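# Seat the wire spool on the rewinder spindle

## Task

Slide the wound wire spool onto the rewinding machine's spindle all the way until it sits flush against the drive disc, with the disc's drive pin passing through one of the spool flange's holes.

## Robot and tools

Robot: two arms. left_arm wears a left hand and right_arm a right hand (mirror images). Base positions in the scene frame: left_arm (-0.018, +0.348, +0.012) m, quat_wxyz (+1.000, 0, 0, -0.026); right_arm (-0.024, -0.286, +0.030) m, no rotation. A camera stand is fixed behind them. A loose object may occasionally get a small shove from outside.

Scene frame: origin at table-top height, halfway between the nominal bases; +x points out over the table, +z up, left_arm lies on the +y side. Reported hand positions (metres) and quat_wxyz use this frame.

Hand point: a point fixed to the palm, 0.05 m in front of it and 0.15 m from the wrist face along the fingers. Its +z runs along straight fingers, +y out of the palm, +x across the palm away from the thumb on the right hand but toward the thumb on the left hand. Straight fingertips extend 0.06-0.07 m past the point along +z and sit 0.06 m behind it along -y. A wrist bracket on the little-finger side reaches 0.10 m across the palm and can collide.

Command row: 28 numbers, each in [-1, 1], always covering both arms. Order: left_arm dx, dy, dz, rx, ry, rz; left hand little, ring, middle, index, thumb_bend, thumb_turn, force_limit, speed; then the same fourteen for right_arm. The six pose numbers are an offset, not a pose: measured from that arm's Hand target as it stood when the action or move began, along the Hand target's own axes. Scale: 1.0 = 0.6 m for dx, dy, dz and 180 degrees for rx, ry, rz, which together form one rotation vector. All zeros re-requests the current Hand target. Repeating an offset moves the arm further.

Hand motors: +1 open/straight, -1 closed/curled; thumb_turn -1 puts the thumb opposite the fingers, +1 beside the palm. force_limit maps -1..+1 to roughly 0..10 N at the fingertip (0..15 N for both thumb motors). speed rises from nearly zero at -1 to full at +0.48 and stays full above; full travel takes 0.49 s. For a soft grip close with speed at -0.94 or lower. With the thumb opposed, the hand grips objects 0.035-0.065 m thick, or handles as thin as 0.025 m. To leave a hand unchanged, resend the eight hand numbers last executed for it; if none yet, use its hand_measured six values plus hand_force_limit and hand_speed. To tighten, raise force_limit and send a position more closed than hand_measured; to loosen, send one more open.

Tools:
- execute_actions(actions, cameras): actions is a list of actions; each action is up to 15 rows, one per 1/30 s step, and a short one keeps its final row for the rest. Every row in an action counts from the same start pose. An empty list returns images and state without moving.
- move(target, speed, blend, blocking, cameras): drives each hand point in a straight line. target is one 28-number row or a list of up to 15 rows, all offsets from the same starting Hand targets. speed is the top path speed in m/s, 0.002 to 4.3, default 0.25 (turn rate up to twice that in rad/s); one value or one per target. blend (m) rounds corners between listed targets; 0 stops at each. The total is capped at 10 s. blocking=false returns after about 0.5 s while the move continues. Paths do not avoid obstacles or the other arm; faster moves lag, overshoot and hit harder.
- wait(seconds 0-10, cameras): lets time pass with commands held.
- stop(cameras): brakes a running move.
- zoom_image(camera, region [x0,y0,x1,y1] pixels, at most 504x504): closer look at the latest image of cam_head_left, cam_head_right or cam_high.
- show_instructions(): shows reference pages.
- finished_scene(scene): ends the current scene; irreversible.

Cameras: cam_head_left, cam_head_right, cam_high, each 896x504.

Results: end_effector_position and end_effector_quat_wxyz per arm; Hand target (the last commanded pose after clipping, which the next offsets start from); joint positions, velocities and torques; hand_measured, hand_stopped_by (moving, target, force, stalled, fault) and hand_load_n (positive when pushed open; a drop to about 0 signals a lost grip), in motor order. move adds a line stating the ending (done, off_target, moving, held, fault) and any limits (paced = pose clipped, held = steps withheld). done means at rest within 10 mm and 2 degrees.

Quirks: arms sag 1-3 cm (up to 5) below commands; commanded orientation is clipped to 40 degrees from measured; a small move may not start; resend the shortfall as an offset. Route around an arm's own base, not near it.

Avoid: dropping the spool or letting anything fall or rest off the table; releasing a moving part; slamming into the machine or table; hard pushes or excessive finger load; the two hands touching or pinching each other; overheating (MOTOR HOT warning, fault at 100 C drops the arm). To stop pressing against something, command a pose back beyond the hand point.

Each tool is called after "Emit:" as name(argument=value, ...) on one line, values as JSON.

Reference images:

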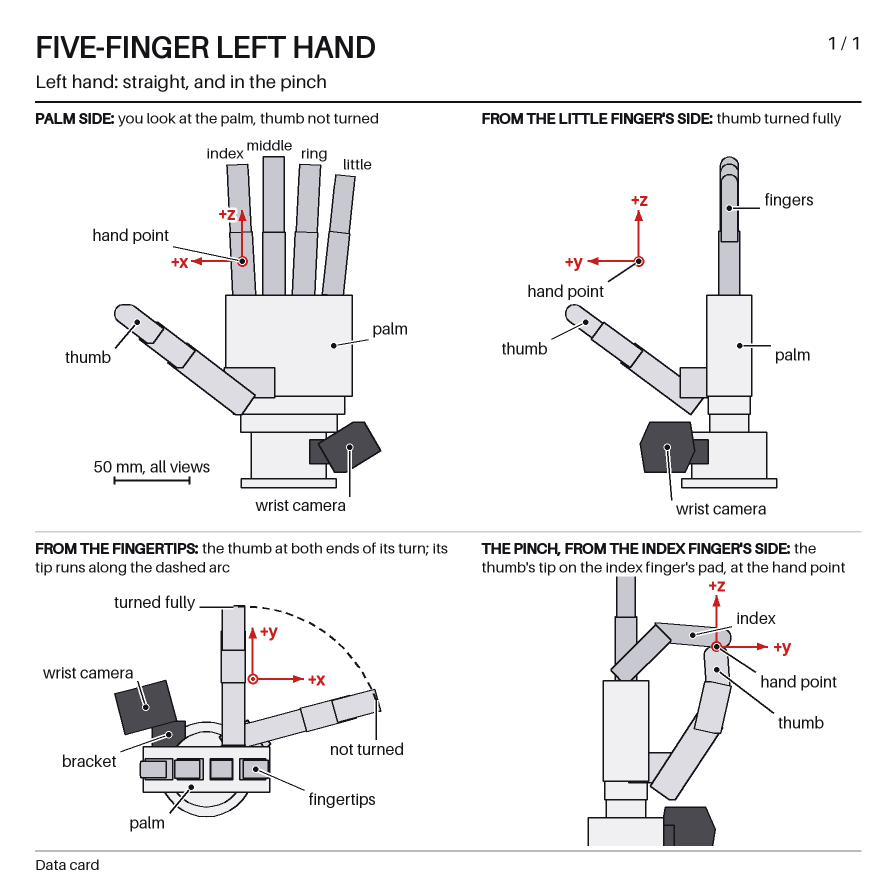

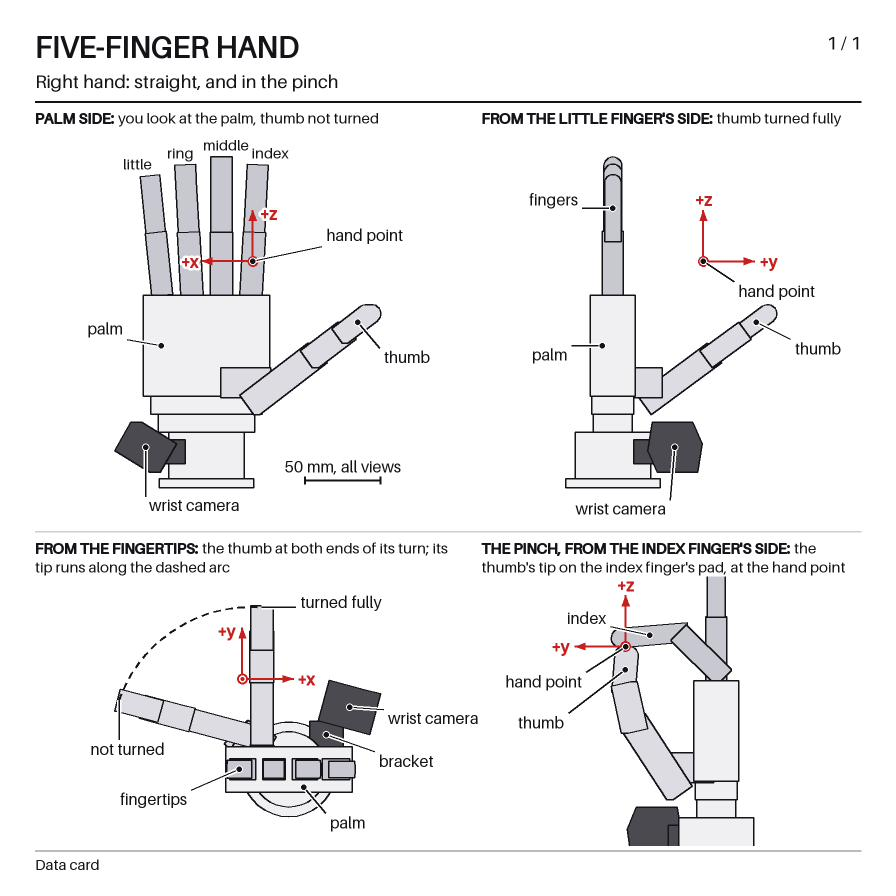

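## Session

Emit:
execute_actions(actions=[])

Scene clock: 0.00 s.
left_arm: end_effector_position=(+0.2456, +0.0251, +0.2573) hand_measured=(+1.000, +1.000, +1.000, +1.000, +1.000, +1.000) hand_load_n=(+0.0, +0.0, +0.0, +0.0, +0.0, +0.0) hand_stopped_by=(target, target, target, target, target, target) hand_force_limit=0.00 hand_speed=-0.80 end_effector_quat_wxyz=(-0.092, -0.194, +0.976, -0.043) | right_arm: end_effector_position=(+0.4970, -0.1561, +0.3476) hand_measured=(+1.000, +1.000, +1.000, +1.000, +1.000, +1.000) hand_load_n=(-0.5, +0.0, +0.0, +0.0, +0.0, +0.0) hand_stopped_by=(target, target, target, target, target, target) hand_force_limit=0.00 hand_speed=-0.80 end_effector_quat_wxyz=(-0.365, +0.731, -0.450, +0.360)
Joint positions: left_arm=[-0.731 1.621 1.624 -1.606 0.201 0.4] | right_arm=[0.206 1.207 1.191 -0.478 -0.028 -0.243]
Joint velocities: within noise
Joint torques (N m): no reading
Heat: left arm: hottest elbow 36 °C; right arm: hottest shoulder 29 °C.
Hand target: left_arm +0.2502, +0.0204, +0.2677; -0.083, -0.192, +0.976, -0.056 | right_arm +0.5028, -0.1548, +0.3652; -0.374, +0.724, -0.446, +0.371

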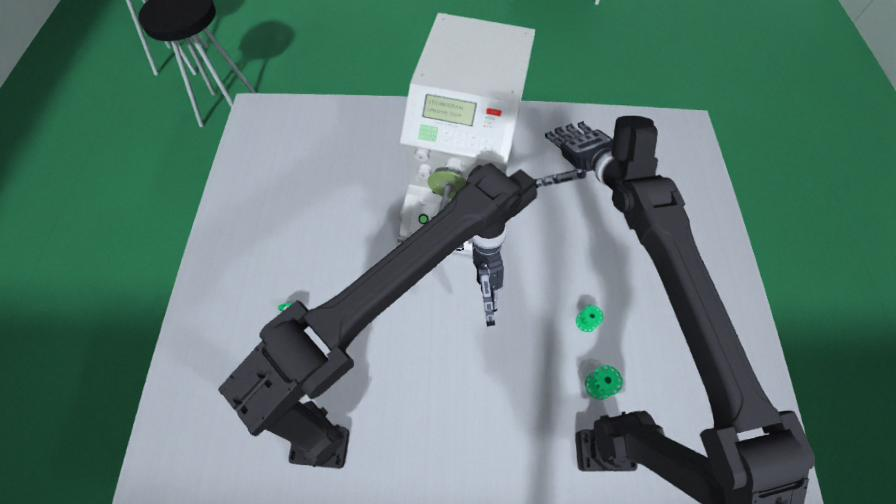

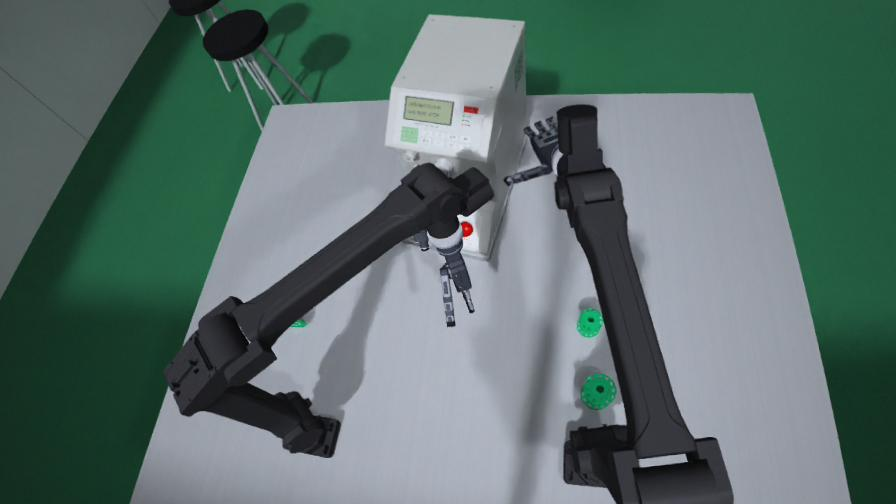

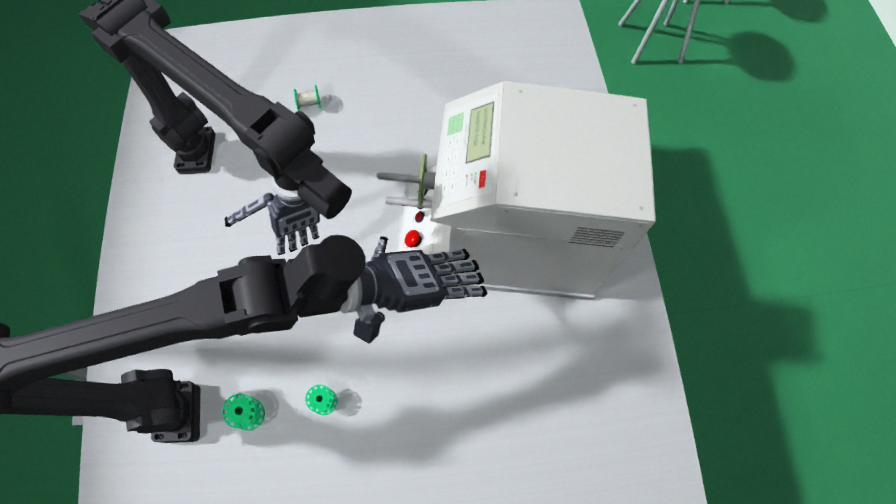

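Emit:
zoom_image(camera="cam_high", region=[275, 70, 345, 130])

Emit:
zoom_image(camera="cam_head_left", region=[260, 285, 330, 335])

Emit:
zoom_image(camera="cam_head_left", region=[390, 140, 530, 260])

Emit:
zoom_image(camera="cam_high", region=[360, 130, 480, 260])

Emit:
zoom_image(camera="cam_high", region=[210, 370, 360, 440])

Scaled by 7.200 from the camera's 896x504 image, which has a finer 1280x720 frame.

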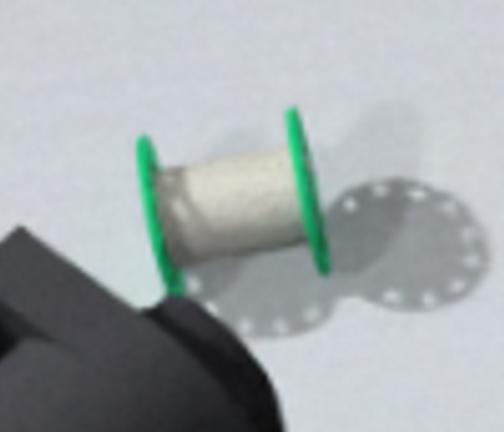

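Scaled by 7.200 from the camera's 896x504 image, which has a finer 1280x720 frame.

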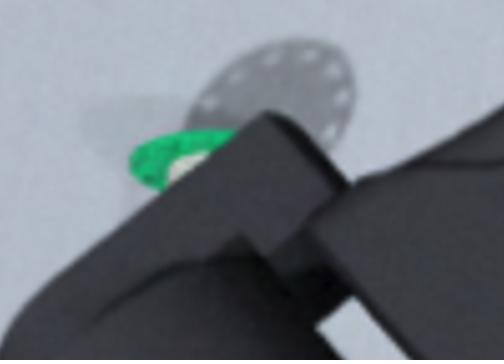

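Scaled by 3.600 from the camera's 896x504 image, which has a finer 1280x720 frame.

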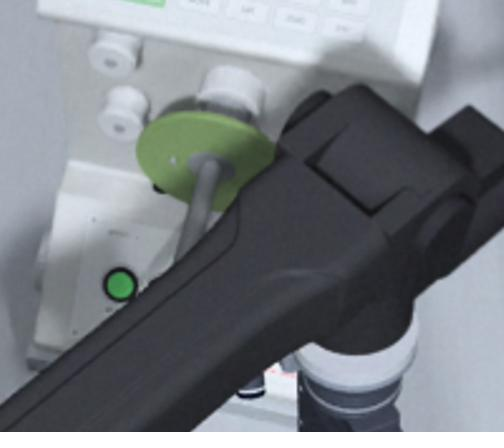

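Scaled by 3.877 from the camera's 896x504 image, which has a finer 1280x720 frame.

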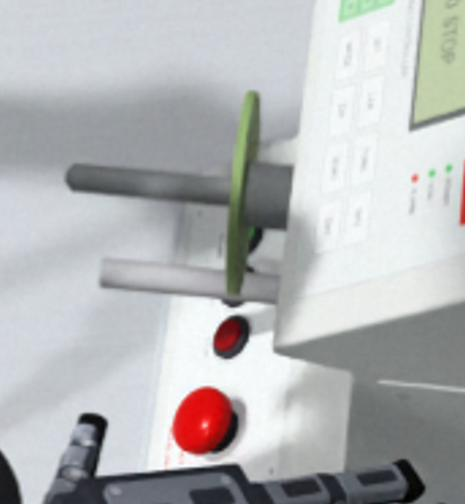

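Scaled by 3.360 from the camera's 896x504 image, which has a finer 1280x720 frame.

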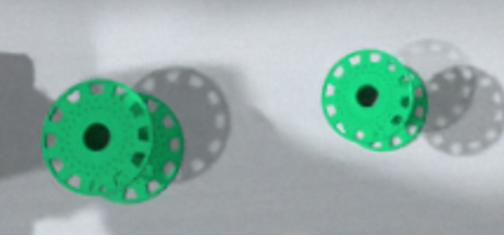

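Emit:
move(target=[[-0.2003,0.314,-0.1505,0,0,-0.5,1,1,1,1,1,1,0,-0.8,0.0722,0.146,-0.2528,0,0,0,1,1,1,1,1,1,0,-0.8],[-0.3483,0.6443,-0.0343,0.1366,-0.5125,-0.7897,1,1,1,1,1,-1,0,0,0.0722,0.146,-0.2528,0,0,0,1,1,1,1,1,1,0,-0.8]], speed=0.3, blend=[0.05,0], cameras=["all"])

Scene clock: 205.10 s.
left_arm: end_effector_position=(+0.2941, +0.4584, +0.2158) hand_measured=(+1.000, +1.000, +1.000, +1.000, +1.000, -1.000) hand_load_n=(+0.0, +0.0, +0.0, +0.0, +0.0, +0.0) hand_stopped_by=(target, target, target, target, target, target) hand_force_limit=0.00 hand_speed=0.00 end_effector_quat_wxyz=(-0.493, +0.868, +0.046, -0.025) | right_arm: end_effector_position=(+0.3569, -0.2506, +0.3685) hand_measured=(+1.000, +1.000, +1.000, +1.000, +1.000, +1.000) hand_load_n=(+0.0, +0.0, +0.0, +0.0, -0.5, +0.0) hand_stopped_by=(target, target, target, target, target, target) hand_force_limit=0.00 hand_speed=-0.80 end_effector_quat_wxyz=(-0.380, +0.722, -0.444, +0.371)
Joint positions: left_arm=[-0.044 1.197 0.979 -1.672 -1.001 -1.947] | right_arm=[-0.065 0.786 0.968 -0.653 -0.279 -0.362]
Joint torques (N m): left_arm=[0.32 -5.07 7.01 -0.87 -0.74 -0.08] | right_arm=[-0.56 -4.25 9.88 1.14 -0.2 -0.17]
Heat: left arm: hottest elbow 44 °C; right arm: hottest elbow 38 °C.
Hand target: left_arm +0.2952, +0.4553, +0.2194; -0.499, +0.865, +0.048, -0.028 | right_arm +0.3528, -0.2551, +0.3651; -0.374, +0.724, -0.446, +0.371
Off the commanded pose: left_arm 0.005 m, 1 deg | right_arm 0.007 m, 1 deg.
joint sent to its limit (left arm) — joint 4 (wrist pitch), lower limit. The joint targets still meet the commanded pose.
move: done

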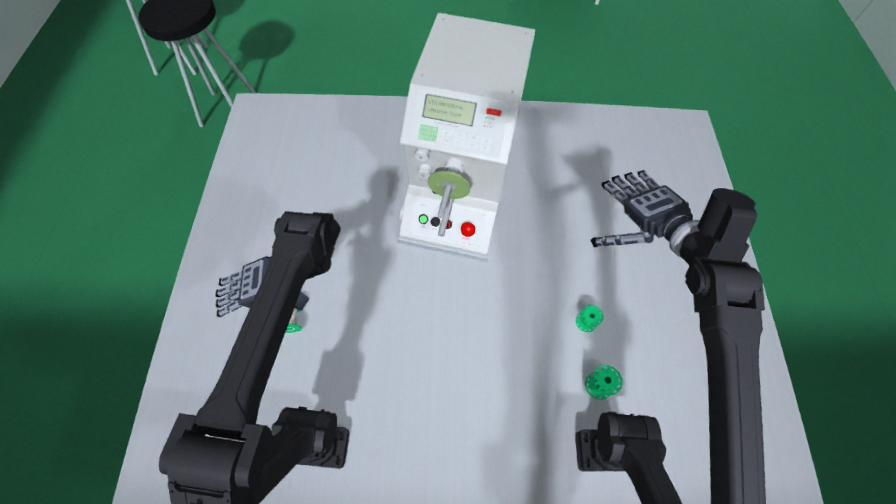

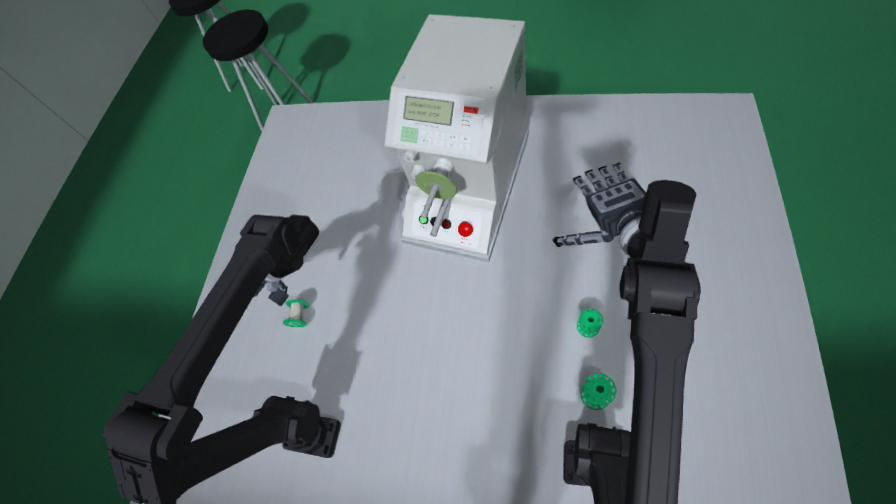

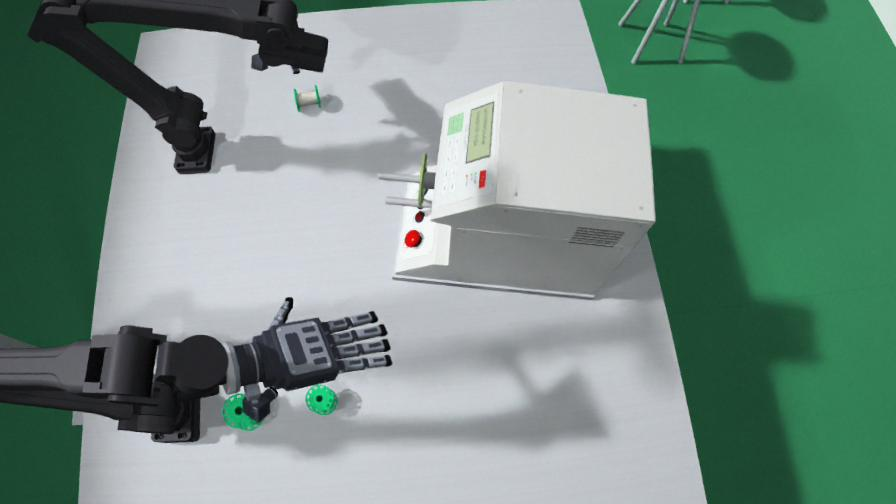

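Emit:
zoom_image(camera="cam_head_right", region=[260, 280, 330, 340])

Emit:
zoom_image(camera="cam_head_left", region=[205, 245, 315, 345])

Emit:
zoom_image(camera="cam_high", region=[250, 30, 340, 120])

Emit:
zoom_image(camera="cam_head_left", region=[415, 150, 495, 250])

Emit:
zoom_image(camera="cam_head_right", region=[400, 150, 480, 250])

Emit:
zoom_image(camera="cam_high", region=[365, 145, 445, 225])

Scaled by 7.200 from the camera's 896x504 image, which has a finer 1280x720 frame.

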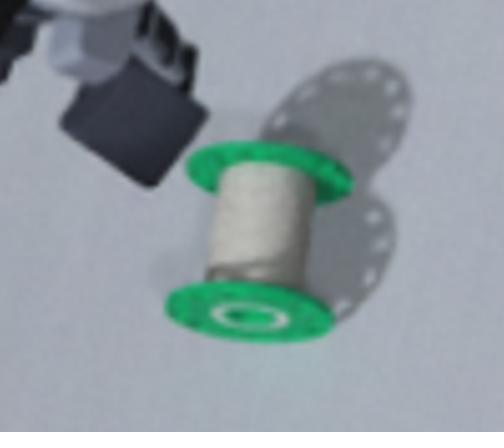

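Scaled by 4.582 from the camera's 896x504 image, which has a finer 1280x720 frame.

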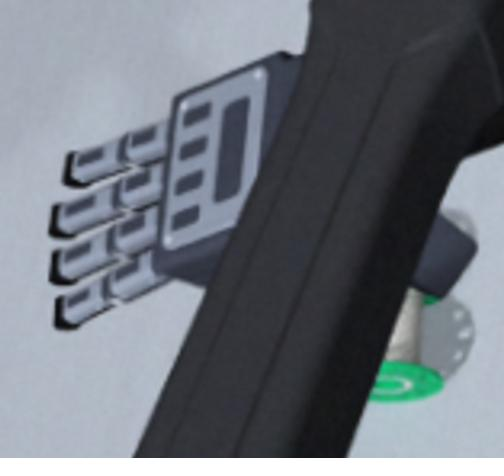

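Scaled by 5.600 from the camera's 896x504 image, which has a finer 1280x720 frame.

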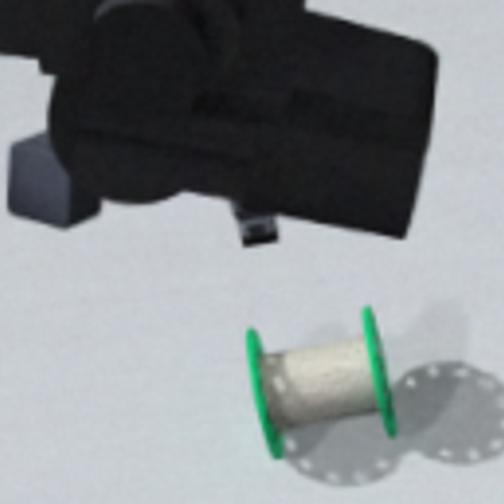

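Scaled by 5.040 from the camera's 896x504 image, which has a finer 1280x720 frame.

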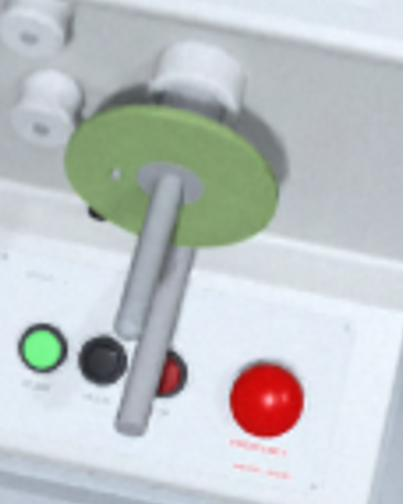

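Scaled by 5.040 from the camera's 896x504 image, which has a finer 1280x720 frame.

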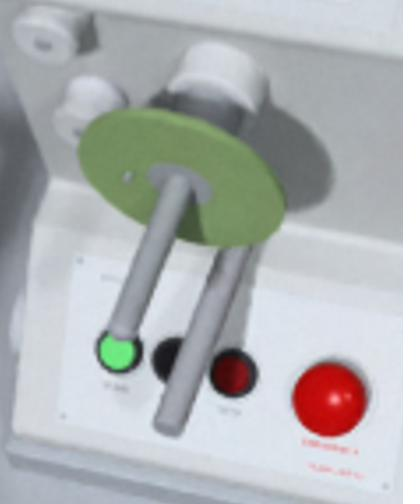

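Scaled by 6.300 from the camera's 896x504 image, which has a finer 1280x720 frame.

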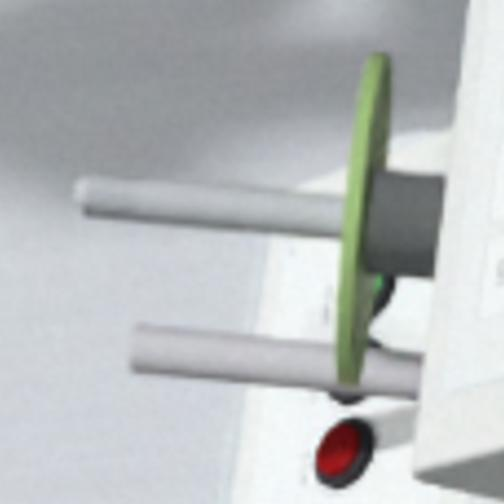

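Emit:
zoom_image(camera="cam_head_right", region=[180, 220, 320, 340])

Scaled by 3.600 from the camera's 896x504 image, which has a finer 1280x720 frame.

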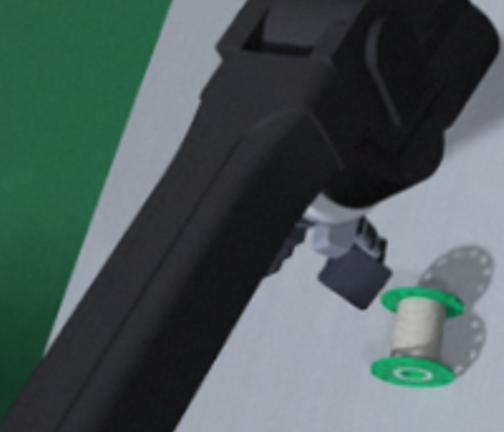

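Emit:
move(target=[0.005,0.1312,0.0927,0,0,0,1,1,1,1,1,-1,0,0,0,0,0,0,0,0,1,1,1,1,1,1,0,-0.8], speed=0.15, cameras=["all"])

Emit:
zoom_image(camera="cam_head_left", region=[210, 255, 330, 355])

Emit:
zoom_image(camera="cam_head_right", region=[220, 255, 340, 355])

Emit:
zoom_image(camera="cam_high", region=[250, 30, 350, 130])

Scene clock: 390.97 s.
left_arm: end_effector_position=(+0.2930, +0.4601, +0.1205) hand_measured=(+1.000, +1.000, +1.000, +1.000, +1.000, -1.000) hand_load_n=(+0.0, +0.0, +0.0, +0.0, +0.0, +0.0) hand_stopped_by=(target, target, target, target, target, target) hand_force_limit=0.00 hand_speed=0.00 end_effector_quat_wxyz=(-0.499, +0.865, +0.040, -0.032) | right_arm: end_effector_position=(+0.3569, -0.2506, +0.3685) hand_measured=(+1.000, +1.000, +1.000, +1.000, +1.000, +1.000) hand_load_n=(+0.0, +0.0, +0.0, +0.0, +0.0, +0.0) hand_stopped_by=(target, target, target, target, target, target) hand_force_limit=0.00 hand_speed=-0.80 end_effector_quat_wxyz=(-0.380, +0.722, -0.444, +0.371)
Joint positions: left_arm=[-0.044 1.308 0.799 -1.403 -1.012 -1.947] | right_arm=[-0.065 0.786 0.968 -0.653 -0.279 -0.362]
Joint torques (N m): left_arm=[2.73 -5.66 6.23 -0.01 -0.72 0.1] | right_arm=[-0.85 -4.13 9.91 1.13 -0.2 -0.16]
Heat: left arm: hottest elbow 42 °C; right arm: hottest elbow 35 °C.
Hand target: left_arm +0.2971, +0.4644, +0.1234; -0.499, +0.865, +0.048, -0.028 | right_arm +0.3528, -0.2551, +0.3651; -0.374, +0.724, -0.446, +0.371
Off the commanded pose: left_arm 0.007 m, 1 deg | right_arm 0.007 m, 1 deg.
move: done

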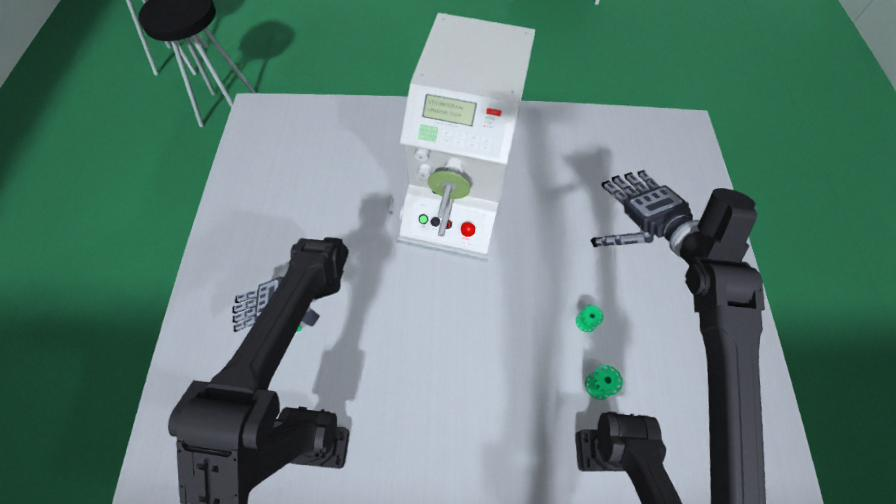

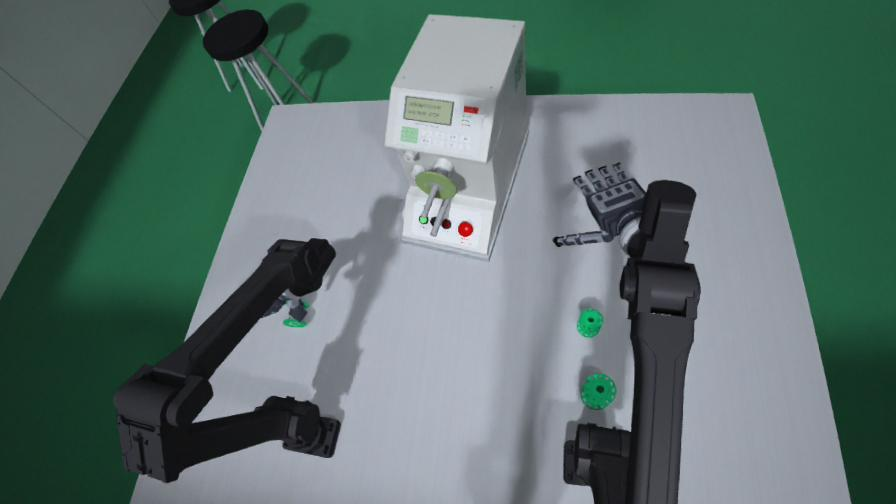

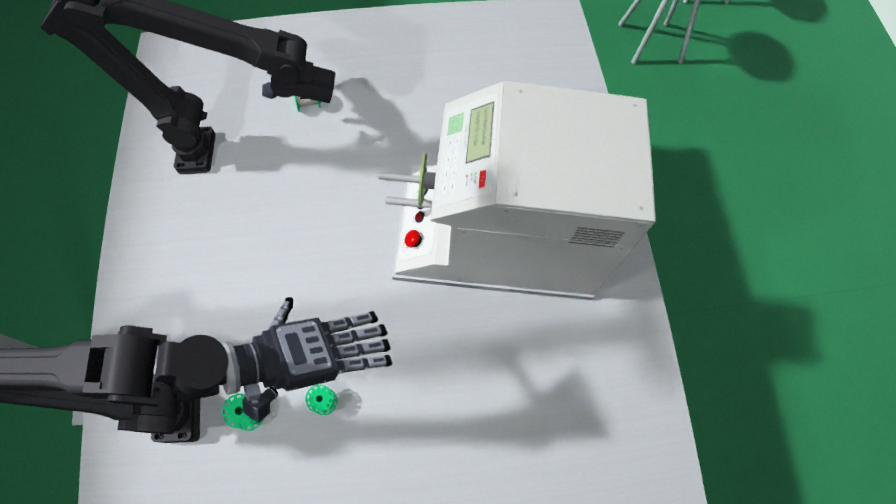

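Scaled by 4.200 from the camera's 896x504 image, which has a finer 1280x720 frame.

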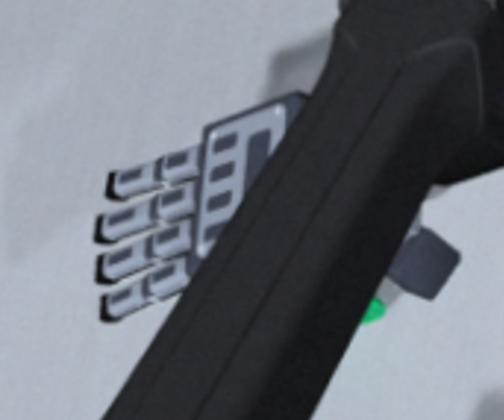

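Scaled by 4.200 from the camera's 896x504 image, which has a finer 1280x720 frame.

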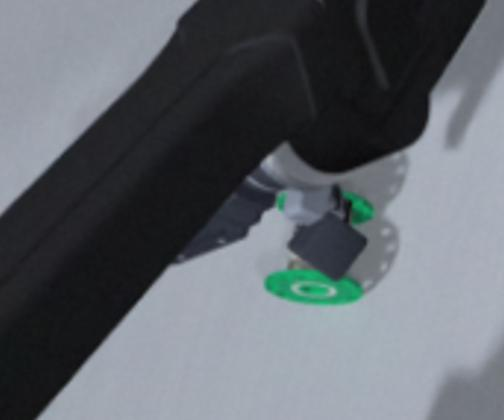

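Scaled by 5.040 from the camera's 896x504 image, which has a finer 1280x720 frame.

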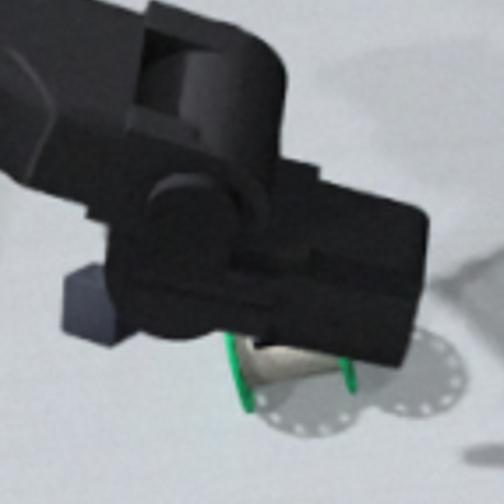

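Emit:
move(target=[0.0095,0.1008,0.0705,0,0,0,1,1,1,1,1,-1,0,0,0,0,0,0,0,0,1,1,1,1,1,1,0,-0.8], speed=0.08, cameras=["all"])

Emit:
zoom_image(camera="cam_head_left", region=[220, 270, 340, 370])

Emit:
zoom_image(camera="cam_head_right", region=[230, 265, 350, 365])

Emit:
zoom_image(camera="cam_high", region=[260, 50, 350, 140])

Scene clock: 421.27 s.
left_arm: end_effector_position=(+0.3001, +0.4669, +0.0493) hand_measured=(+1.000, +1.000, +1.000, +1.000, +1.000, -1.000) hand_load_n=(+0.0, +0.0, +0.0, -0.5, +0.0, +0.0) hand_stopped_by=(target, target, target, target, target, target) hand_force_limit=0.00 hand_speed=0.00 end_effector_quat_wxyz=(-0.499, +0.865, +0.045, -0.027) | right_arm: end_effector_position=(+0.3569, -0.2506, +0.3685) hand_measured=(+1.000, +1.000, +1.000, +1.000, +1.000, +1.000) hand_load_n=(+0.0, +0.0, +0.0, +0.0, +0.0, +0.0) hand_stopped_by=(target, target, target, target, target, target) hand_force_limit=0.00 hand_speed=-0.80 end_effector_quat_wxyz=(-0.380, +0.722, -0.444, +0.371)
Joint positions: left_arm=[-0.02 1.446 0.707 -1.129 -1.019 -1.912] | right_arm=[-0.065 0.786 0.968 -0.653 -0.279 -0.362]
Joint torques (N m): left_arm=[2.67 -6.24 5.05 0.02 -0.74 0.14] | right_arm=[-0.67 -4.31 9.87 1.16 -0.19 -0.17]
Heat: left arm: hottest elbow 41 °C; right arm: hottest elbow 35 °C.
Hand target: left_arm +0.3021, +0.4714, +0.0500; -0.499, +0.865, +0.048, -0.028 | right_arm +0.3528, -0.2551, +0.3651; -0.374, +0.724, -0.446, +0.371
Off the commanded pose: left_arm 0.005 m, 0 deg | right_arm 0.007 m, 1 deg.
move: done

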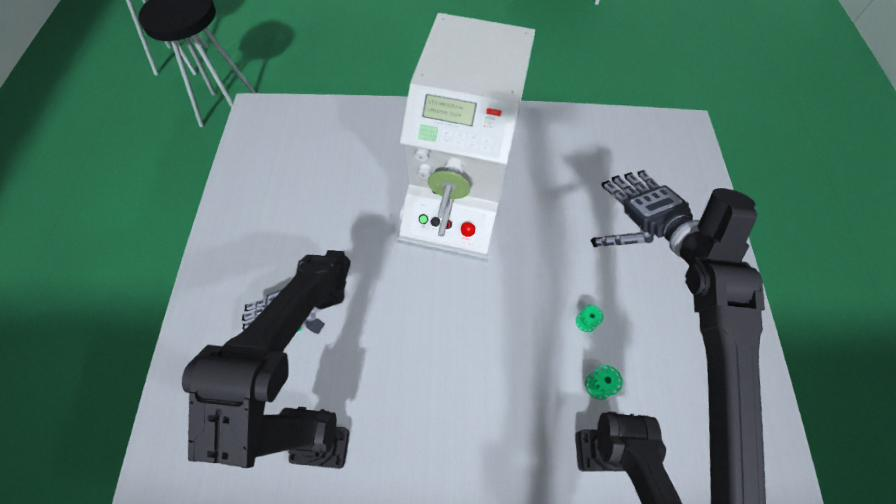

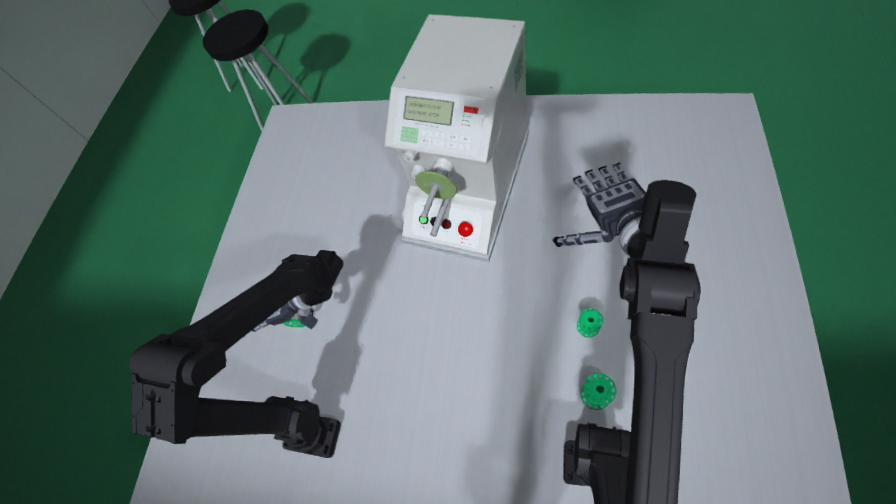

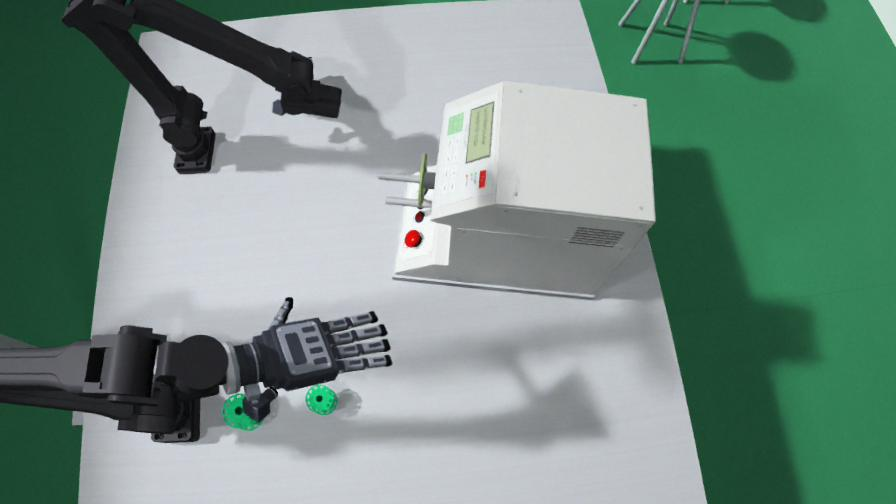

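Scaled by 4.200 from the camera's 896x504 image, which has a finer 1280x720 frame.

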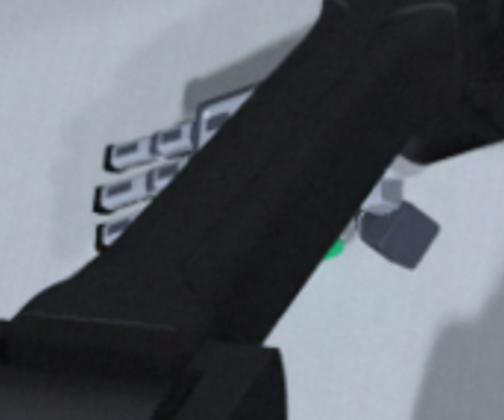

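Scaled by 4.200 from the camera's 896x504 image, which has a finer 1280x720 frame.

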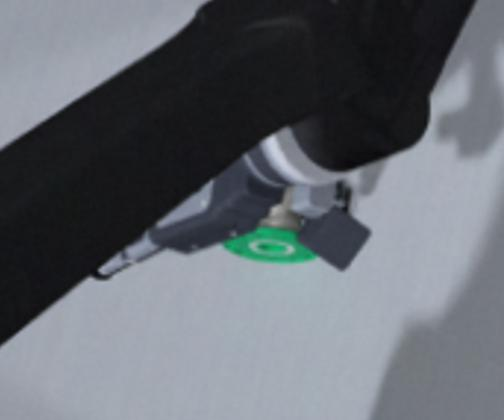

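Scaled by 5.600 from the camera's 896x504 image, which has a finer 1280x720 frame.

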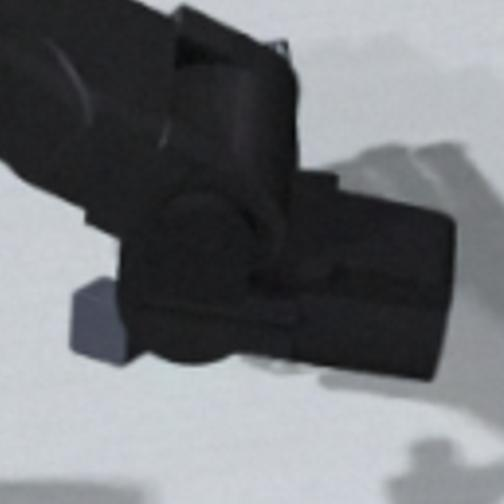

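Emit:
move(target=[[0,0,0,0,0,0,1,1,0.35,0.35,0.5,-1,-0.7,-0.7,0,0,0,0,0,0,1,1,1,1,1,1,0,-0.8],[0,0,0,0,0,0,1,1,0.0,0.0,0.3,-1,-0.6,-0.85,0,0,0,0,0,0,1,1,1,1,1,1,0,-0.8]], speed=0.06, cameras=["all"])

Emit:
zoom_image(camera="cam_head_right", region=[230, 265, 350, 365])

Scene clock: 436.87 s.
left_arm: end_effector_position=(+0.3000, +0.4682, +0.0499) hand_measured=(+1.000, +1.000, +0.116, +0.088, +0.382, -1.000) hand_load_n=(+0.0, +0.0, +6.0, +7.5, +10.0, -0.5) hand_stopped_by=(target, target, force, force, force, target) hand_force_limit=-0.60 hand_speed=-0.85 end_effector_quat_wxyz=(-0.501, +0.864, +0.045, -0.028) | right_arm: end_effector_position=(+0.3569, -0.2506, +0.3685) hand_measured=(+1.000, +1.000, +1.000, +1.000, +1.000, +1.000) hand_load_n=(+0.0, +0.0, +0.0, +0.0, +0.0, +0.0) hand_stopped_by=(target, target, target, target, target, target) hand_force_limit=0.00 hand_speed=-0.80 end_effector_quat_wxyz=(-0.380, +0.722, -0.444, +0.371)
Joint positions: left_arm=[-0.018 1.446 0.707 -1.129 -1.024 -1.91] | right_arm=[-0.065 0.786 0.968 -0.653 -0.279 -0.362]
Joint torques (N m): left_arm=[2.49 -6.18 5.05 0.08 -0.53 0.16] | right_arm=[-0.56 -4.19 9.91 1.16 -0.21 -0.17]
Heat: left arm: hottest elbow 41 °C; right arm: hottest elbow 35 °C.
Hand target: left_arm +0.3022, +0.4713, +0.0500; -0.499, +0.865, +0.048, -0.028 | right_arm +0.3528, -0.2551, +0.3651; -0.374, +0.724, -0.446, +0.371
Off the commanded pose: left_arm 0.004 m, 0 deg | right_arm 0.007 m, 1 deg.
move: done

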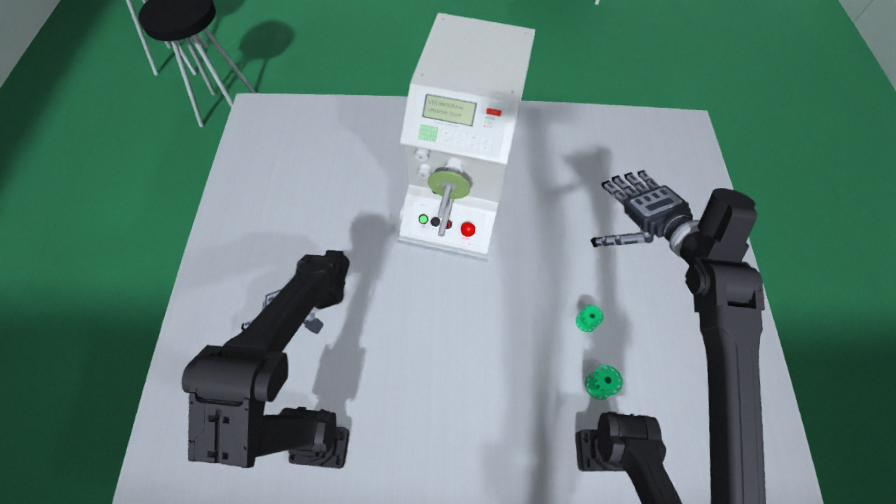

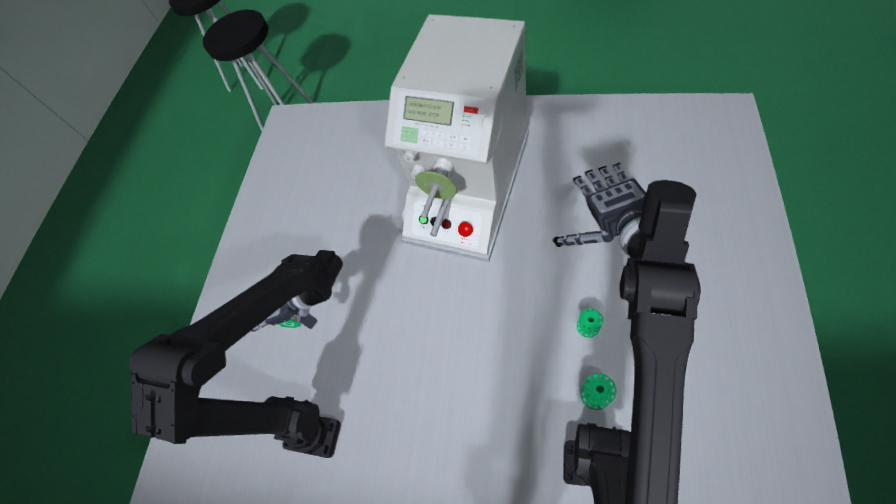

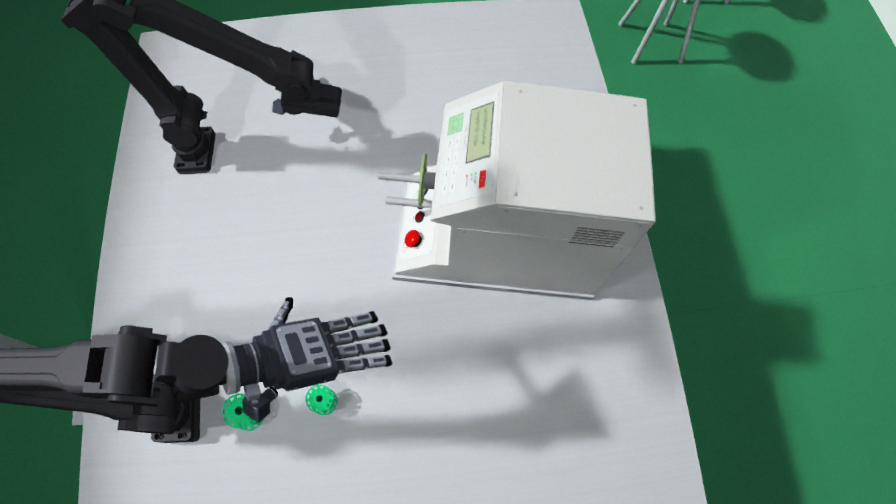

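Scaled by 4.200 from the camera's 896x504 image, which has a finer 1280x720 frame.

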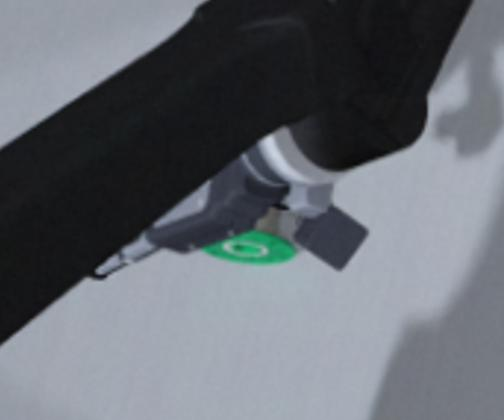

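Emit:
move(target=[[0,-0.0866,-0.05,0,0,0,1,1,0.0,0.0,0.3,-1,-0.6,-0.85,0,0,0,0,0,0,1,1,1,1,1,1,0,-0.8]], speed=0.06, cameras=["all"])

Emit:
zoom_image(camera="cam_head_right", region=[230, 245, 350, 345])

Scene clock: 446.00 s.
left_arm: end_effector_position=(+0.2868, +0.4683, +0.0915) hand_measured=(+1.000, +1.000, +0.116, +0.088, +0.382, -1.000) hand_load_n=(+0.0, +0.0, +5.5, +7.0, +11.5, -0.5) hand_stopped_by=(target, target, force, force, force, target) hand_force_limit=-0.60 hand_speed=-0.85 end_effector_quat_wxyz=(-0.500, +0.864, +0.037, -0.041) | right_arm: end_effector_position=(+0.3569, -0.2506, +0.3685) hand_measured=(+1.000, +1.000, +1.000, +1.000, +1.000, +1.000) hand_load_n=(+0.0, +0.0, -0.5, +0.0, -0.5, +0.0) hand_stopped_by=(target, target, target, target, target, target) hand_force_limit=0.00 hand_speed=-0.80 end_effector_quat_wxyz=(-0.380, +0.722, -0.444, +0.371)
Joint positions: left_arm=[-0.018 1.342 0.743 -1.295 -1.019 -1.907] | right_arm=[-0.065 0.786 0.968 -0.653 -0.279 -0.362]
Joint torques (N m): left_arm=[2.55 -6.53 8.54 -0.96 -0.75 0.13] | right_arm=[-0.85 -4.13 9.91 1.13 -0.21 -0.16]
Heat: left arm: hottest elbow 41 °C; right arm: hottest elbow 35 °C.
Hand target: left_arm +0.3021, +0.4713, +0.1099; -0.499, +0.865, +0.048, -0.028 | right_arm +0.3528, -0.2551, +0.3651; -0.374, +0.724, -0.446, +0.371
Off the commanded pose: left_arm 0.024 m, 2 deg | right_arm 0.007 m, 1 deg.
move: off_target (left_arm)

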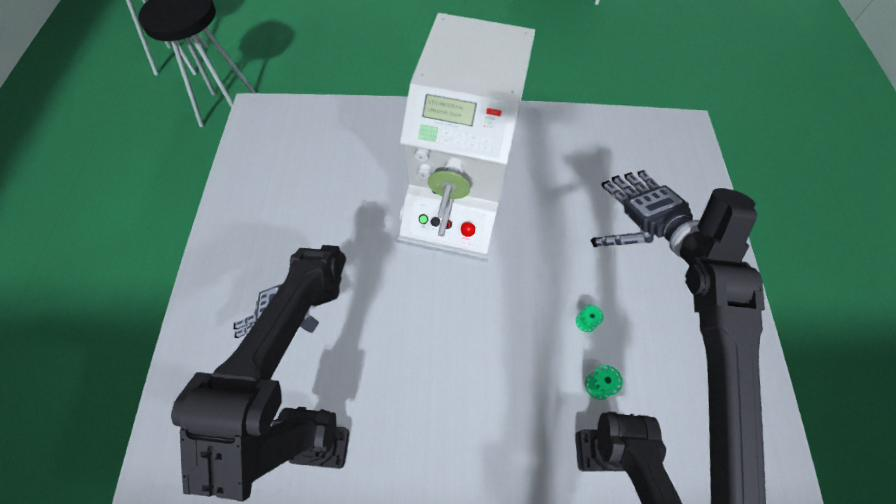

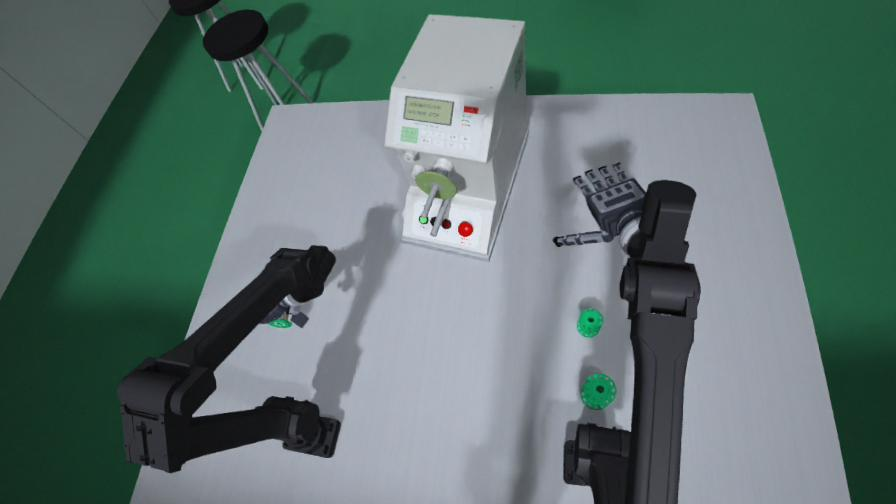

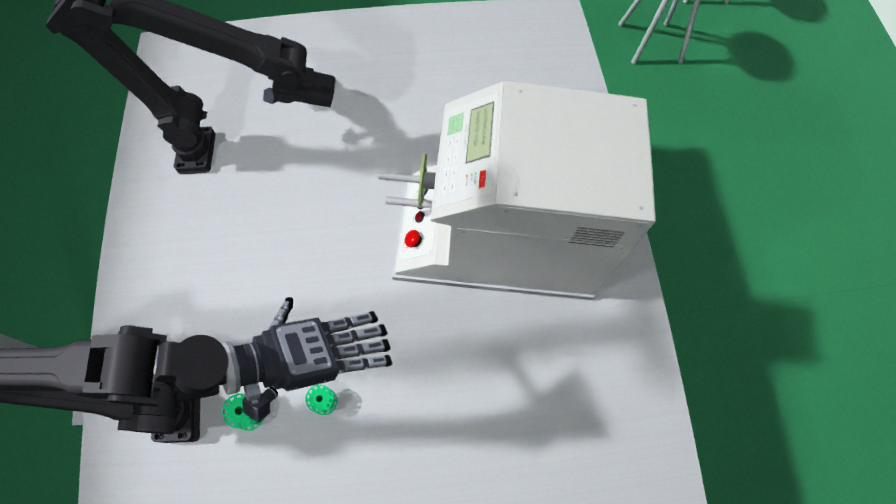

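Scaled by 4.200 from the camera's 896x504 image, which has a finer 1280x720 frame.

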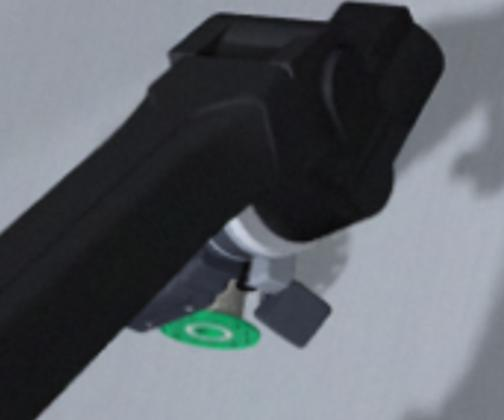

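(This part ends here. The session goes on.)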